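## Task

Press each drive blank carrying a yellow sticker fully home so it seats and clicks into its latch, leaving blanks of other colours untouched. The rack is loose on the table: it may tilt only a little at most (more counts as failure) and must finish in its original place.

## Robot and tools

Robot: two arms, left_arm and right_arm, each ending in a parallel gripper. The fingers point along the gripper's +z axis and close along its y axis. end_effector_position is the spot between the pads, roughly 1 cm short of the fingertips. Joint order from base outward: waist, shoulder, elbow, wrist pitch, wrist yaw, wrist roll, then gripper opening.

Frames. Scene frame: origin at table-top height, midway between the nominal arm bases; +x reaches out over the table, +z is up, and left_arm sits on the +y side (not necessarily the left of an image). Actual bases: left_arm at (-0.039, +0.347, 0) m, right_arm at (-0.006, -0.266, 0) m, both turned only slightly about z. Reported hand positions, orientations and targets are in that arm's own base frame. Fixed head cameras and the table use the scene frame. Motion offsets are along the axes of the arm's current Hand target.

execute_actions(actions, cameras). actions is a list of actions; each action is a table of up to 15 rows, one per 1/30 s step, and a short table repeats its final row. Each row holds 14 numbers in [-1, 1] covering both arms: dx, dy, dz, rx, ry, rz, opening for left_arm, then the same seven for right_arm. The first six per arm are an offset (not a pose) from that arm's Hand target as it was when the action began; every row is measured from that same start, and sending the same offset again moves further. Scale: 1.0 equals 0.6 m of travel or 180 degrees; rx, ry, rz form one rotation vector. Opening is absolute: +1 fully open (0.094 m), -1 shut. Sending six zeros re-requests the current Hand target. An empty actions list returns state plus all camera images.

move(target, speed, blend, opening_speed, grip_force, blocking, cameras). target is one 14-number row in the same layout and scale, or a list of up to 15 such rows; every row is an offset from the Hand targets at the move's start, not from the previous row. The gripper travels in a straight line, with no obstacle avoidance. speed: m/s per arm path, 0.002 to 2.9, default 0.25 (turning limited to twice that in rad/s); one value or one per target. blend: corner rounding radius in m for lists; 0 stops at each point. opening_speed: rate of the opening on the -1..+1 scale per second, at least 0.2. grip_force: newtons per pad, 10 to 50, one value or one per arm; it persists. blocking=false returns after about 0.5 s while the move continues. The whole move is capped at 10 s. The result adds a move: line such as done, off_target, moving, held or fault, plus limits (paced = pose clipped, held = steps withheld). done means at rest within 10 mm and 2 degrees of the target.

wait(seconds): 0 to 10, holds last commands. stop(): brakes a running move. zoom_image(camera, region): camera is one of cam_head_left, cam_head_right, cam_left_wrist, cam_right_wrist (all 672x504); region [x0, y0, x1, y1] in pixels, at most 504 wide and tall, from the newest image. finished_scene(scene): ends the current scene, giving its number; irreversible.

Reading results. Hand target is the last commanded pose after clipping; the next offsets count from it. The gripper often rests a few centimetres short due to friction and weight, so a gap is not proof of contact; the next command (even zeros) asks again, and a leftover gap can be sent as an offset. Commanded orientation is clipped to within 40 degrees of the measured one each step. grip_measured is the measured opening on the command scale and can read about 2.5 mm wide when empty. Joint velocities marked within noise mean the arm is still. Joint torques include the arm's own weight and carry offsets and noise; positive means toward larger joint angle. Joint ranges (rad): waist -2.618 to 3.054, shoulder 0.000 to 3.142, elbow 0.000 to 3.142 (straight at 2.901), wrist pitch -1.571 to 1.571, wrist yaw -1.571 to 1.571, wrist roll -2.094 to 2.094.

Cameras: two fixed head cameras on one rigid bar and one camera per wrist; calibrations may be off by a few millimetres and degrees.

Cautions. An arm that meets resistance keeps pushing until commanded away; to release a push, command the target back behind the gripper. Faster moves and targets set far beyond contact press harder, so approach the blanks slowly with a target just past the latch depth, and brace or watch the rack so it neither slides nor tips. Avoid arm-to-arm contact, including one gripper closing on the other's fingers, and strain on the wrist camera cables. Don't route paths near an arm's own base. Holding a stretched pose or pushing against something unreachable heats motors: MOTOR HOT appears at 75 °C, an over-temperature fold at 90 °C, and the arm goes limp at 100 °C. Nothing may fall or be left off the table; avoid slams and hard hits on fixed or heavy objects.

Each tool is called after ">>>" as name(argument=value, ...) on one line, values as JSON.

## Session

>>> execute_actions(actions=[])

Scene clock: 0.00 s.
left_arm: end_effector_position=(+0.3367, -0.0456, +0.2389) grip_measured=+1.000 end_effector_quat_wxyz=(+0.668, -0.164, +0.660, -0.301) | right_arm: end_effector_position=(+0.2368, +0.0844, +0.2615) grip_measured=+1.000 end_effector_quat_wxyz=(+0.698, +0.004, +0.662, +0.274)
Joint positions: left_arm=[-0.091 0.937 0.24 0.772 0.088 -0.673 0.094] | right_arm=[0.263 0.168 0.199 0.094 -0.104 0.394 0.094]
Joint velocities: within noise
Joint torques (N m): no reading
Motor temperatures (°C): left_arm=[26 25 28 27 24 21 23] | right_arm=[23 21 28 24 23 22 23]
Heat: left arm: 28 °C; right arm: 28 °C.
Hand target: left_arm +0.3367, -0.0456, +0.2494; +0.678, -0.159, +0.650, -0.303 | right_arm +0.2348, +0.0838, +0.2692; +0.704, +0.002, +0.654, +0.275
Tool commands: left_gripper/opening=+1.0 right_gripper/opening=+1.0
camera_calibration:
cam_left_wrist: T_world_to_cam=[[-0.189741, -0.772693, 0.605758, -0.11575], [-0.459569, -0.475312, -0.75025, 0.349695], [0.867637, -0.420741, -0.26492, -0.155188], [0, 0, 0, 1]] pos_world=[0.273393, 0.0114816, 0.291363]
cam_right_wrist: T_world_to_cam=[[0.356646, -0.850014, -0.38766, 0.0860135], [-0.427687, 0.220363, -0.876655, 0.349869], [0.830595, 0.478452, -0.284948, -0.0728501], [0, 0, 0, 1]] pos_world=[0.179467, 0.0308695, 0.3193]

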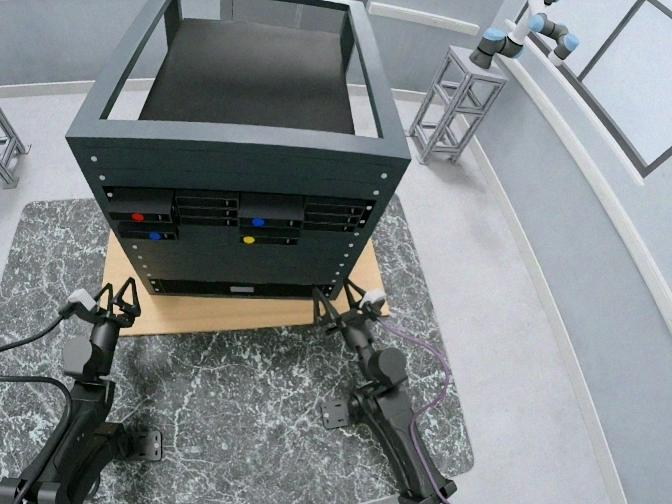

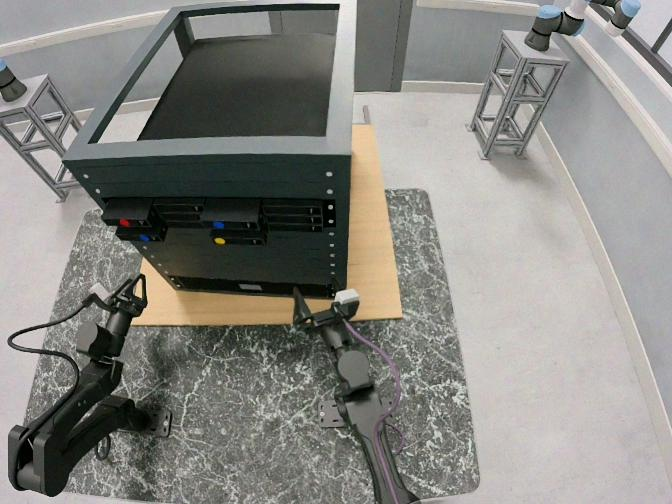

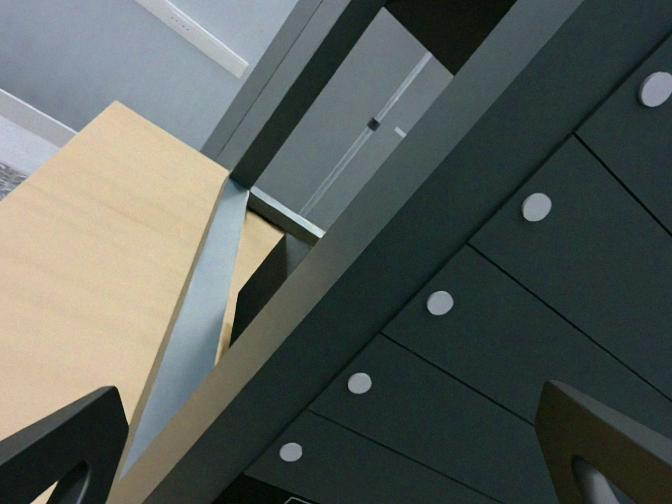

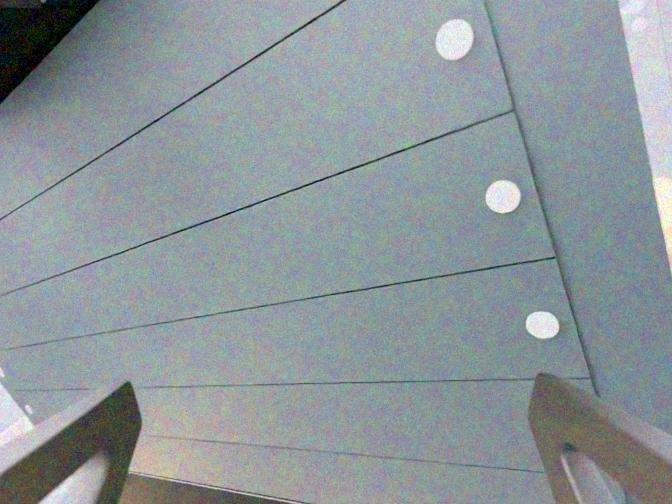

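>>> move(target=[-0.127,-0.311,-0.206,-0.0411,-0.0586,0.2192,-1,-0.007,0.311,-0.005,0.1042,-0.0765,-0.1462,-1], cameras=["all"])

Scene clock: 44.83 s.
left_arm: end_effector_position=(+0.1817, -0.1318, +0.4018) grip_measured=-0.989 end_effector_quat_wxyz=(+0.771, +0.057, +0.633, +0.030) | right_arm: end_effector_position=(+0.1604, +0.2436, +0.3372) grip_measured=-0.988 end_effector_quat_wxyz=(+0.753, -0.100, +0.650, +0.033)
Joint positions: left_arm=[-1.539 0.834 0.548 1.45 -1.36 1.284 0.001] | right_arm=[1.637 1.229 0.557 1.483 1.383 -0.912 0.001]
Joint torques (N m): left_arm=[0.46 0.05 4.62 1.6 0.68 0.02] | right_arm=[-0.39 -1.95 4.4 1.88 -0.82 -0.05]
Motor temperatures (°C): left_arm=[26 25 29 32 23 21 23] | right_arm=[23 21 30 29 23 22 23]
Heat: left arm: 32 °C; right arm: 30 °C.
Hand target: left_arm +0.1800, -0.1196, +0.4103; +0.785, +0.000, +0.620, +0.001 | right_arm +0.1603, +0.2395, +0.3404; +0.811, +0.000, +0.585, -0.003
Off the commanded pose: left_arm 0.015 m, 8 deg | right_arm 0.005 m, 16 deg.
joint sent to its limit (right arm) — joint 4 (wrist pitch), upper limit. The joint targets are off in orientation, not in position.
move: off_target (left_arm, right_arm)
camera_calibration:
cam_left_wrist: T_world_to_cam=[[-0.0279773, -0.989784, -0.139801, -0.0689802], [-0.235629, 0.142445, -0.961347, 0.48532], [0.97144, 0.00604535, -0.237207, 0.0123538], [0, 0, 0, 1]] pos_world=[0.100425, -0.137482, 0.459848]
cam_right_wrist: T_world_to_cam=[[0.161193, -0.982977, 0.088166, 0.181216], [-0.279325, -0.131121, -0.951202, 0.435502], [0.94657, 0.1287, -0.295706, 0.00618046], [0, 0, 0, 1]] pos_world=[0.0865854, 0.23444, 0.4001]

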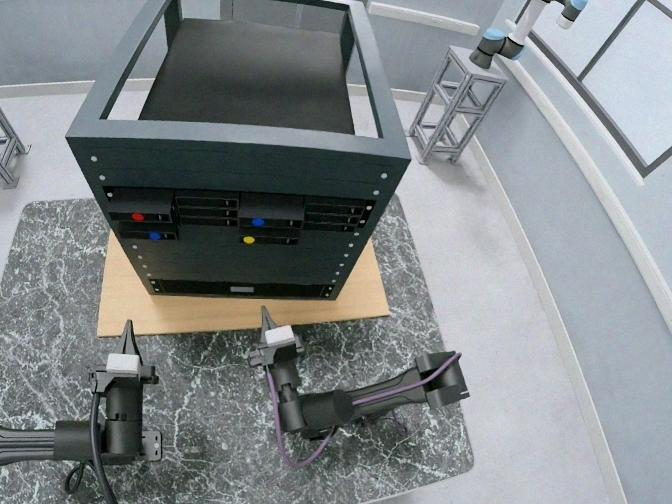

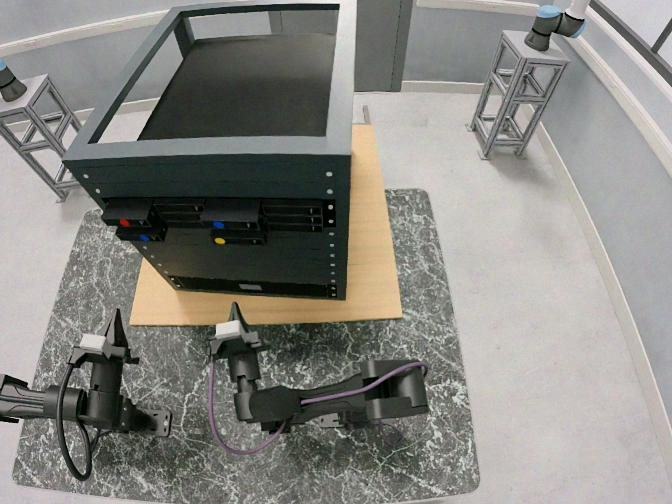

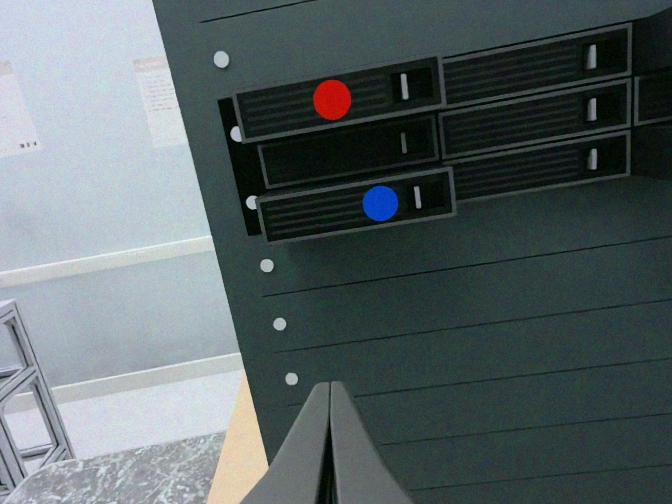

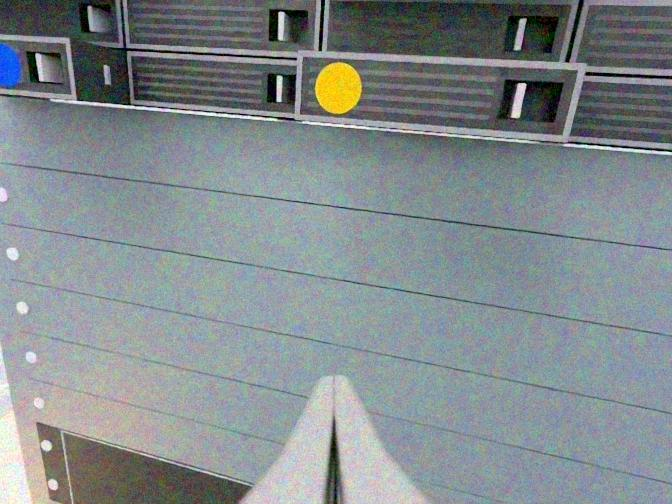

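>>> move(target=[0,0,0,0,0,0,-1,-0.111,-0.033,0.116,0,0,0,-1], cameras=["cam_right_wrist","cam_left_wrist"], speed=0.15)

Scene clock: 73.80 s.
left_arm: end_effector_position=(+0.1817, -0.1318, +0.4018) grip_measured=-0.989 end_effector_quat_wxyz=(+0.771, +0.058, +0.633, +0.030) | right_arm: end_effector_position=(+0.2060, +0.2269, +0.4060) grip_measured=-0.988 end_effector_quat_wxyz=(+0.795, -0.049, +0.604, -0.030)
Joint positions: left_arm=[-1.539 0.834 0.548 1.45 -1.36 1.284 0.001] | right_arm=[1.42 1.259 0.738 1.483 1.24 -1.055 0.001]
Joint torques (N m): left_arm=[0.46 0.02 4.62 1.59 0.68 0.01] | right_arm=[-0.65 -2.13 8.49 1.74 -0.87 -0.06]
Heat: left arm: 32 °C; right arm: 29 °C.
Hand target: left_arm +0.1800, -0.1196, +0.4103; +0.785, +0.000, +0.620, +0.001 | right_arm +0.2054, +0.2197, +0.4256; +0.811, +0.000, +0.586, -0.002
Off the commanded pose: left_arm 0.015 m, 8 deg | right_arm 0.021 m, 7 deg.
joint sent to its limit (right arm) — joint 4 (wrist pitch), upper limit. The joint targets still meet the commanded pose.
move: off_target (left_arm, right_arm)
camera_calibration:
cam_left_wrist: T_world_to_cam=[[-0.0279609, -0.989727, -0.140209, -0.0687869], [-0.235537, 0.142837, -0.961311, 0.485348], [0.971463, 0.00614527, -0.237112, 0.0123214], [0, 0, 0, 1]] pos_world=[0.100425, -0.137482, 0.459848]
cam_right_wrist: T_world_to_cam=[[-0.0052327, -0.995746, 0.0919948, 0.186944], [-0.166451, -0.0898453, -0.981948, 0.491339], [0.986036, -0.0204508, -0.165272, -0.0417301], [0, 0, 0, 1]] pos_world=[0.123909, 0.22944, 0.458375]
Images, in order (width x height): cam_left_wrist 672x504, cam_right_wrist 672x504.

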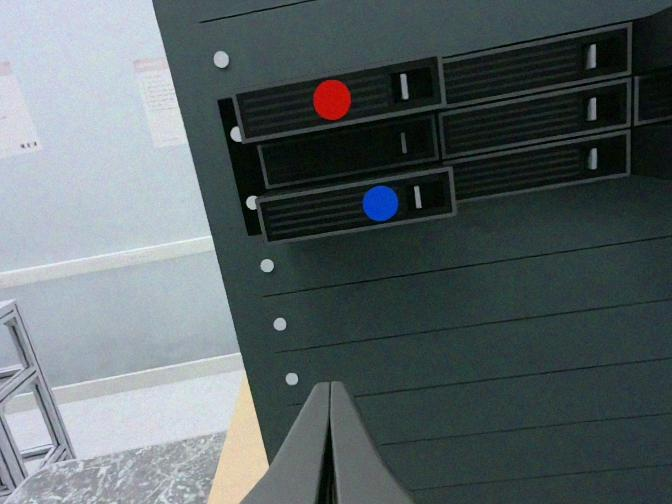

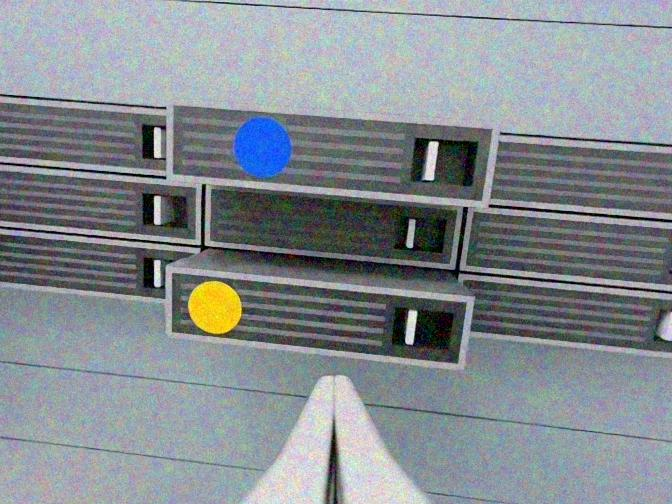

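>>> move(target=[0,0,0,0,0,0,-1,0.0452,0.01,0.0992,0,0,0,-1], cameras=["all"], speed=0.05)

Scene clock: 96.57 s.
left_arm: end_effector_position=(+0.1817, -0.1318, +0.4018) grip_measured=-0.989 end_effector_quat_wxyz=(+0.771, +0.058, +0.633, +0.030) | right_arm: end_effector_position=(+0.2680, +0.2218, +0.4059) grip_measured=-0.988 end_effector_quat_wxyz=(+0.805, -0.005, +0.593, -0.014)
Joint positions: left_arm=[-1.539 0.834 0.548 1.45 -1.36 1.284 0.001] | right_arm=[1.161 1.278 0.785 1.167 1.074 -0.638 0.001]
Joint torques (N m): left_arm=[0.46 0.02 4.62 1.59 0.68 0.01] | right_arm=[-0.65 -2.73 9.24 1.06 -0.66 0.16]
Heat: left arm: 32 °C; right arm: 30 °C.
Hand target: left_arm +0.1800, -0.1196, +0.4103; +0.785, +0.000, +0.620, +0.001 | right_arm +0.2704, +0.2253, +0.4185; +0.811, +0.000, +0.586, -0.003
Off the commanded pose: left_arm 0.015 m, 8 deg | right_arm 0.013 m, 2 deg.
move: off_target (left_arm, right_arm)
camera_calibration:
cam_left_wrist: T_world_to_cam=[[-0.0279609, -0.989727, -0.140209, -0.0687869], [-0.235537, 0.142837, -0.961311, 0.485348], [0.971463, 0.00614527, -0.237112, 0.0123214], [0, 0, 0, 1]] pos_world=[0.100425, -0.137482, 0.459848]
cam_right_wrist: T_world_to_cam=[[-0.0321134, -0.999484, 0.000465617, 0.22744], [-0.137416, 0.00395374, -0.990506, 0.475941], [0.989993, -0.0318725, -0.137472, -0.112789], [0, 0, 0, 1]] pos_world=[0.184366, 0.221846, 0.455811]

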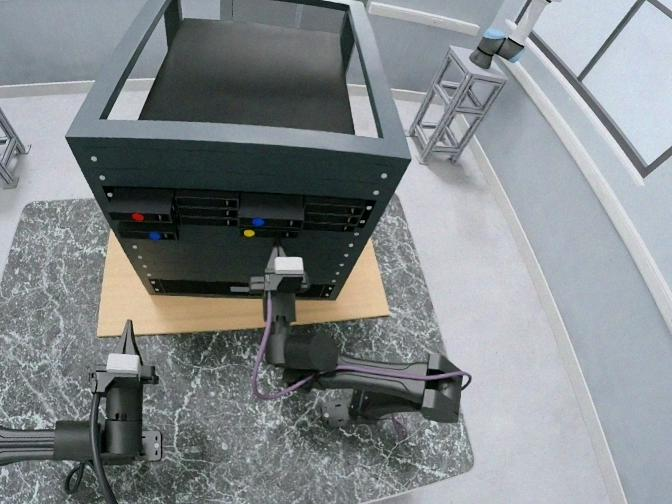

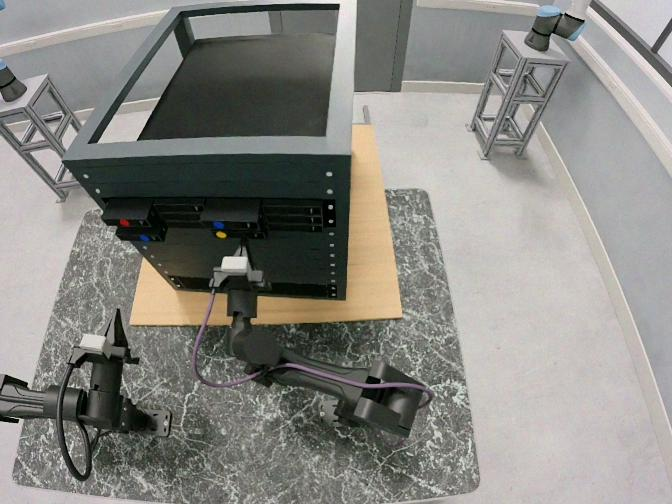

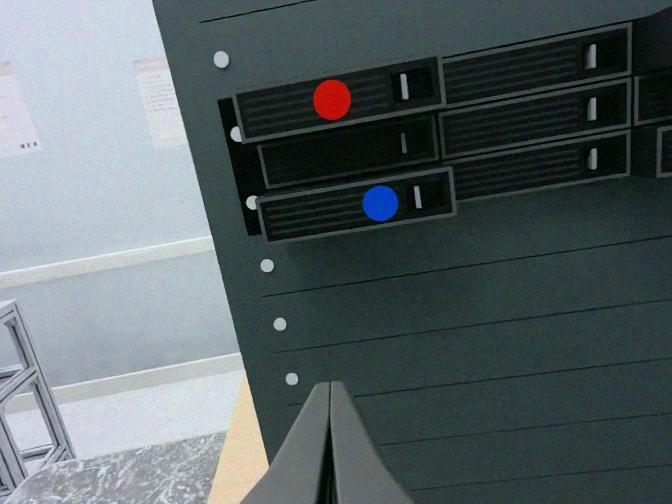

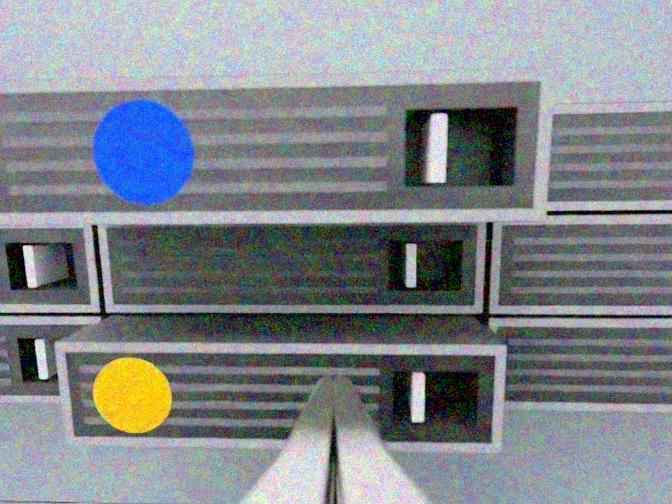

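>>> move(target=[0,0,0,0,0,0,-1,0.0105,0.005,0.0212,0,0,0,-1], cameras=["cam_right_wrist","cam_left_wrist"], speed=0.05)

Scene clock: 104.37 s.
left_arm: end_effector_position=(+0.1817, -0.1318, +0.4018) grip_measured=-0.989 end_effector_quat_wxyz=(+0.771, +0.058, +0.633, +0.030) | right_arm: end_effector_position=(+0.2814, +0.2242, +0.4050) grip_measured=-0.988 end_effector_quat_wxyz=(+0.806, -0.004, +0.592, -0.013)
Joint positions: left_arm=[-1.539 0.834 0.548 1.45 -1.36 1.284 0.001] | right_arm=[1.116 1.301 0.807 1.124 1.037 -0.582 0.001]
Joint torques (N m): left_arm=[0.47 0.02 4.62 1.59 0.68 0.01] | right_arm=[-0.64 -2.8 9.33 1.18 -0.61 0.18]
Heat: left arm: 32 °C; right arm: 31 °C.
Hand target: left_arm +0.1800, -0.1196, +0.4103; +0.785, +0.000, +0.620, +0.001 | right_arm +0.2844, +0.2283, +0.4167; +0.811, +0.000, +0.585, -0.002
Off the commanded pose: left_arm 0.015 m, 8 deg | right_arm 0.013 m, 2 deg.
move: off_target (left_arm, right_arm)
camera_calibration:
cam_left_wrist: T_world_to_cam=[[-0.0279609, -0.989727, -0.140209, -0.0687869], [-0.235537, 0.142837, -0.961311, 0.485348], [0.971463, 0.00614527, -0.237112, 0.0123214], [0, 0, 0, 1]] pos_world=[0.100425, -0.137482, 0.459848]
cam_right_wrist: T_world_to_cam=[[-0.0314704, -0.999502, -0.00220925, 0.231161], [-0.135556, 0.00645803, -0.990749, 0.475848], [0.99027, -0.0308797, -0.135692, -0.127125], [0, 0, 0, 1]] pos_world=[0.197667, 0.224047, 0.454707]
Images, in order (width x height): cam_left_wrist 672x504, cam_right_wrist 672x504.

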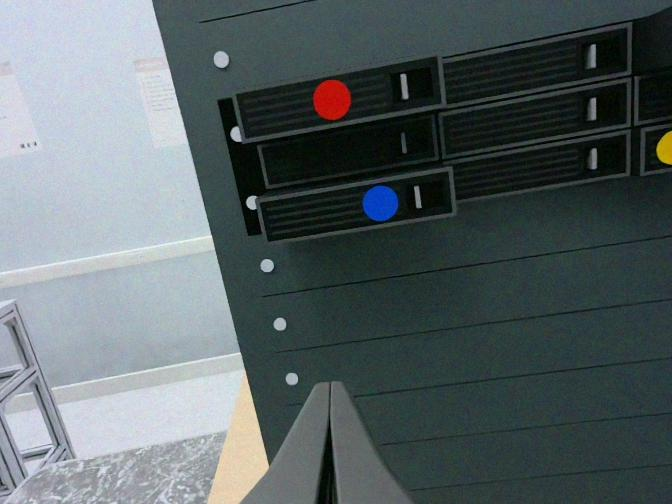

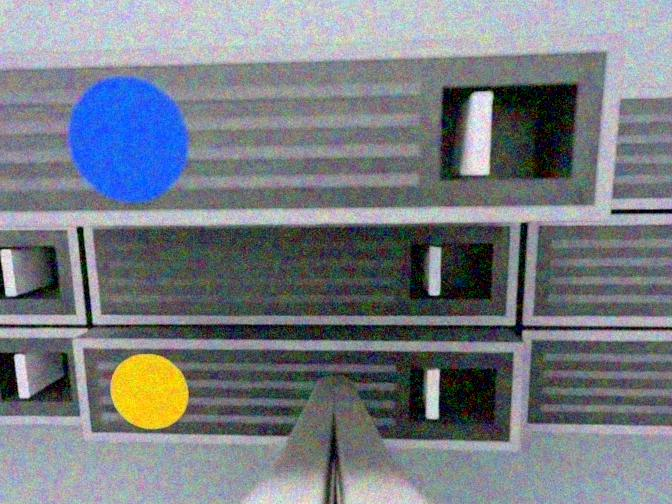

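>>> move(target=[0,0,0,0,0,0,-1,0.0045,-0.001,0.0132,0,0,0,-1], speed=0.05)

>>> move(target=[0,0,0,0,0,0,-1,0.0035,-0.001,0.0105,0,0,0,-1], cameras=["cam_right_wrist","cam_left_wrist"], speed=0.05)

Scene clock: 112.43 s.
left_arm: end_effector_position=(+0.1817, -0.1318, +0.4018) grip_measured=-0.989 end_effector_quat_wxyz=(+0.771, +0.058, +0.633, +0.030) | right_arm: end_effector_position=(+0.2893, +0.2232, +0.4049) grip_measured=-0.988 end_effector_quat_wxyz=(+0.806, -0.002, +0.592, -0.012)
Joint positions: left_arm=[-1.539 0.834 0.548 1.45 -1.36 1.284 0.001] | right_arm=[1.087 1.308 0.817 1.095 1.016 -0.549 0.001]
Joint torques (N m): left_arm=[0.44 0.02 4.62 1.6 0.68 0.02] | right_arm=[-0.75 -2.85 9.44 1.17 -0.64 0.19]
Heat: left arm: 33 °C; right arm: 31 °C.
Hand target: left_arm +0.1800, -0.1196, +0.4103; +0.785, +0.000, +0.620, +0.001 | right_arm +0.2928, +0.2276, +0.4166; +0.811, +0.000, +0.585, -0.002
Off the commanded pose: left_arm 0.015 m, 8 deg | right_arm 0.013 m, 2 deg.
move: off_target (left_arm, right_arm)

Scene clock: 113.27 s.
left_arm: end_effector_position=(+0.1817, -0.1318, +0.4018) grip_measured=-0.989 end_effector_quat_wxyz=(+0.771, +0.058, +0.633, +0.030) | right_arm: end_effector_position=(+0.2906, +0.2230, +0.4050) grip_measured=-0.988 end_effector_quat_wxyz=(+0.806, +0.002, +0.591, -0.005)
Joint positions: left_arm=[-1.539 0.834 0.548 1.45 -1.36 1.284 0.001] | right_arm=[1.081 1.308 0.817 1.09 1.009 -0.527 0.001]
Joint torques (N m): left_arm=[0.44 0.03 4.62 1.6 0.68 0.02] | right_arm=[-2.19 -2.47 10.07 0.99 -0.76 0.12]
Heat: left arm: 33 °C; right arm: 31 °C.
Hand target: left_arm +0.1800, -0.1196, +0.4103; +0.785, +0.000, +0.620, +0.001 | right_arm +0.2995, +0.2270, +0.4165; +0.811, +0.000, +0.586, -0.003
Off the commanded pose: left_arm 0.015 m, 8 deg | right_arm 0.015 m, 1 deg.
move: off_target (left_arm, right_arm)
camera_calibration:
cam_left_wrist: T_world_to_cam=[[-0.0279609, -0.989727, -0.140209, -0.0687869], [-0.235537, 0.142837, -0.961311, 0.485348], [0.971463, 0.00614527, -0.237112, 0.0123214], [0, 0, 0, 1]] pos_world=[0.100425, -0.137482, 0.459848]
cam_right_wrist: T_world_to_cam=[[-0.0263798, -0.999433, -0.0209313, 0.236299], [-0.133804, 0.0242803, -0.99071, 0.472639], [0.990657, -0.023334, -0.134368, -0.138598], [0, 0, 0, 1]] pos_world=[0.206778, 0.221455, 0.454571]
Images, in order (width x height): cam_left_wrist 672x504, cam_right_wrist 672x504.

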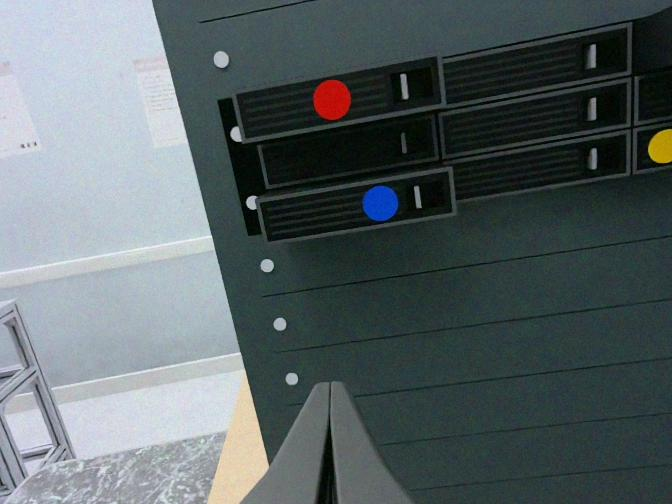

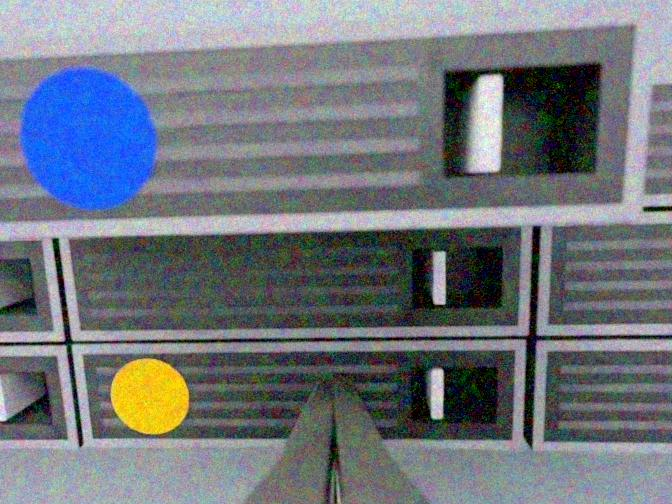

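>>> move(target=[0,0,0,0,0,0,-1,0.0035,0,0.0105,0,0,0,-1], speed=0.05)

>>> move(target=[0,0,0,0,0,0,-1,-0.019,0,-0.162,0,0,0,-1], cameras=["all"], speed=0.08)

>>> zoom_image(camera="cam_right_wrist", region=[100, 120, 560, 400])

>>> zoom_image(camera="cam_head_left", region=[180, 180, 380, 260])

Scene clock: 124.10 s.
left_arm: end_effector_position=(+0.1817, -0.1318, +0.4018) grip_measured=-0.989 end_effector_quat_wxyz=(+0.771, +0.058, +0.633, +0.030) | right_arm: end_effector_position=(+0.2910, +0.2229, +0.4053) grip_measured=-0.988 end_effector_quat_wxyz=(+0.807, +0.007, +0.590, +0.003)
Joint positions: left_arm=[-1.539 0.834 0.548 1.45 -1.36 1.284 0.001] | right_arm=[1.079 1.308 0.817 1.09 1.005 -0.508 0.001]
Joint torques (N m): left_arm=[0.46 0.02 4.62 1.59 0.67 0.01] | right_arm=[-3.74 -1.89 10.71 0.82 -0.92 0.15]
Heat: left arm: 33 °C; right arm: 31 °C.
Hand target: left_arm +0.1800, -0.1196, +0.4103; +0.785, +0.000, +0.620, +0.001 | right_arm +0.3061, +0.2271, +0.4166; +0.811, +0.000, +0.585, -0.002
Off the commanded pose: left_arm 0.015 m, 8 deg | right_arm 0.019 m, 1 deg.
move: off_target (left_arm, right_arm)

Scene clock: 126.07 s.
left_arm: end_effector_position=(+0.1817, -0.1318, +0.4018) grip_measured=-0.989 end_effector_quat_wxyz=(+0.771, +0.058, +0.633, +0.030) | right_arm: end_effector_position=(+0.2150, +0.2371, +0.3909) grip_measured=-0.988 end_effector_quat_wxyz=(+0.796, -0.042, +0.604, -0.020)
Joint positions: left_arm=[-1.539 0.834 0.548 1.45 -1.36 1.284 0.001] | right_arm=[1.388 1.308 0.722 1.477 1.219 -0.954 0.001]
Joint torques (N m): left_arm=[0.46 0.02 4.62 1.59 0.68 0.01] | right_arm=[0.53 -3.74 4.49 1.93 -0.7 -0.05]
Heat: left arm: 33 °C; right arm: 31 °C.
Hand target: left_arm +0.1800, -0.1196, +0.4103; +0.785, +0.000, +0.620, +0.001 | right_arm +0.2103, +0.2274, +0.3968; +0.811, +0.000, +0.585, -0.002
Off the commanded pose: left_arm 0.015 m, 8 deg | right_arm 0.012 m, 6 deg.
joint sent to its limit (right arm) — joint 4 (wrist pitch), upper limit. The joint targets still meet the commanded pose.
move: off_target (left_arm, right_arm)
camera_calibration:
cam_left_wrist: T_world_to_cam=[[-0.0279609, -0.989727, -0.140209, -0.0687869], [-0.235537, 0.142837, -0.961311, 0.485348], [0.971463, 0.00614527, -0.237112, 0.0123214], [0, 0, 0, 1]] pos_world=[0.100425, -0.137482, 0.459848]
cam_right_wrist: T_world_to_cam=[[0.00217422, -0.997643, 0.0685893, 0.20659], [-0.165814, -0.0679997, -0.98381, 0.474365], [0.986155, -0.00923404, -0.165571, -0.0554849], [0, 0, 0, 1]] pos_world=[0.132924, 0.237847, 0.443329]

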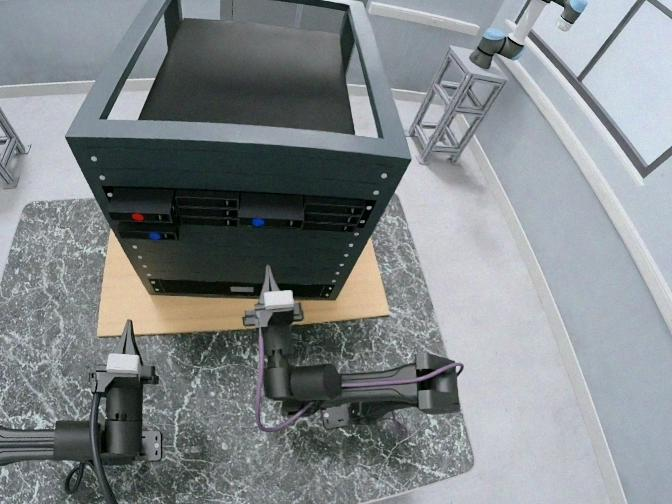

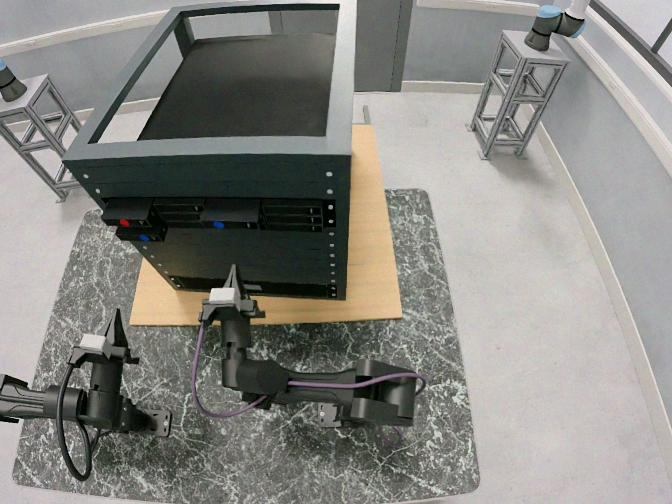

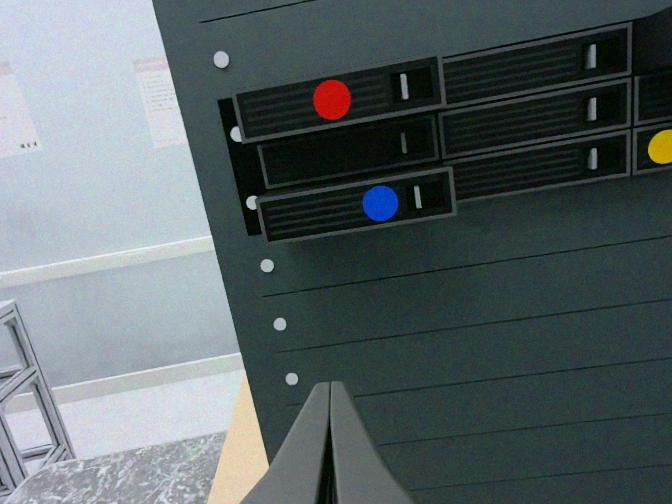

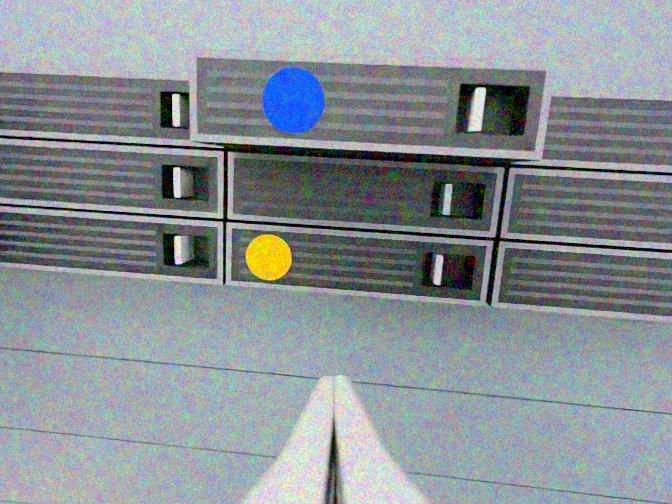

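Scaled by 1.096 from the camera's 672x504 image, which has a finer 960x720 frame.

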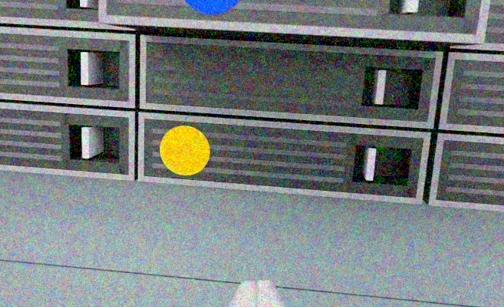

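Scaled by 2.520 from the camera's 672x504 image, which has a finer 960x720 frame.

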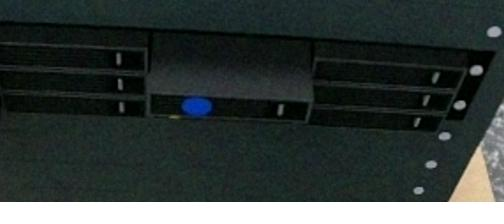

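>>> finished_scene(scene=3)

The scene is finished: the task was done.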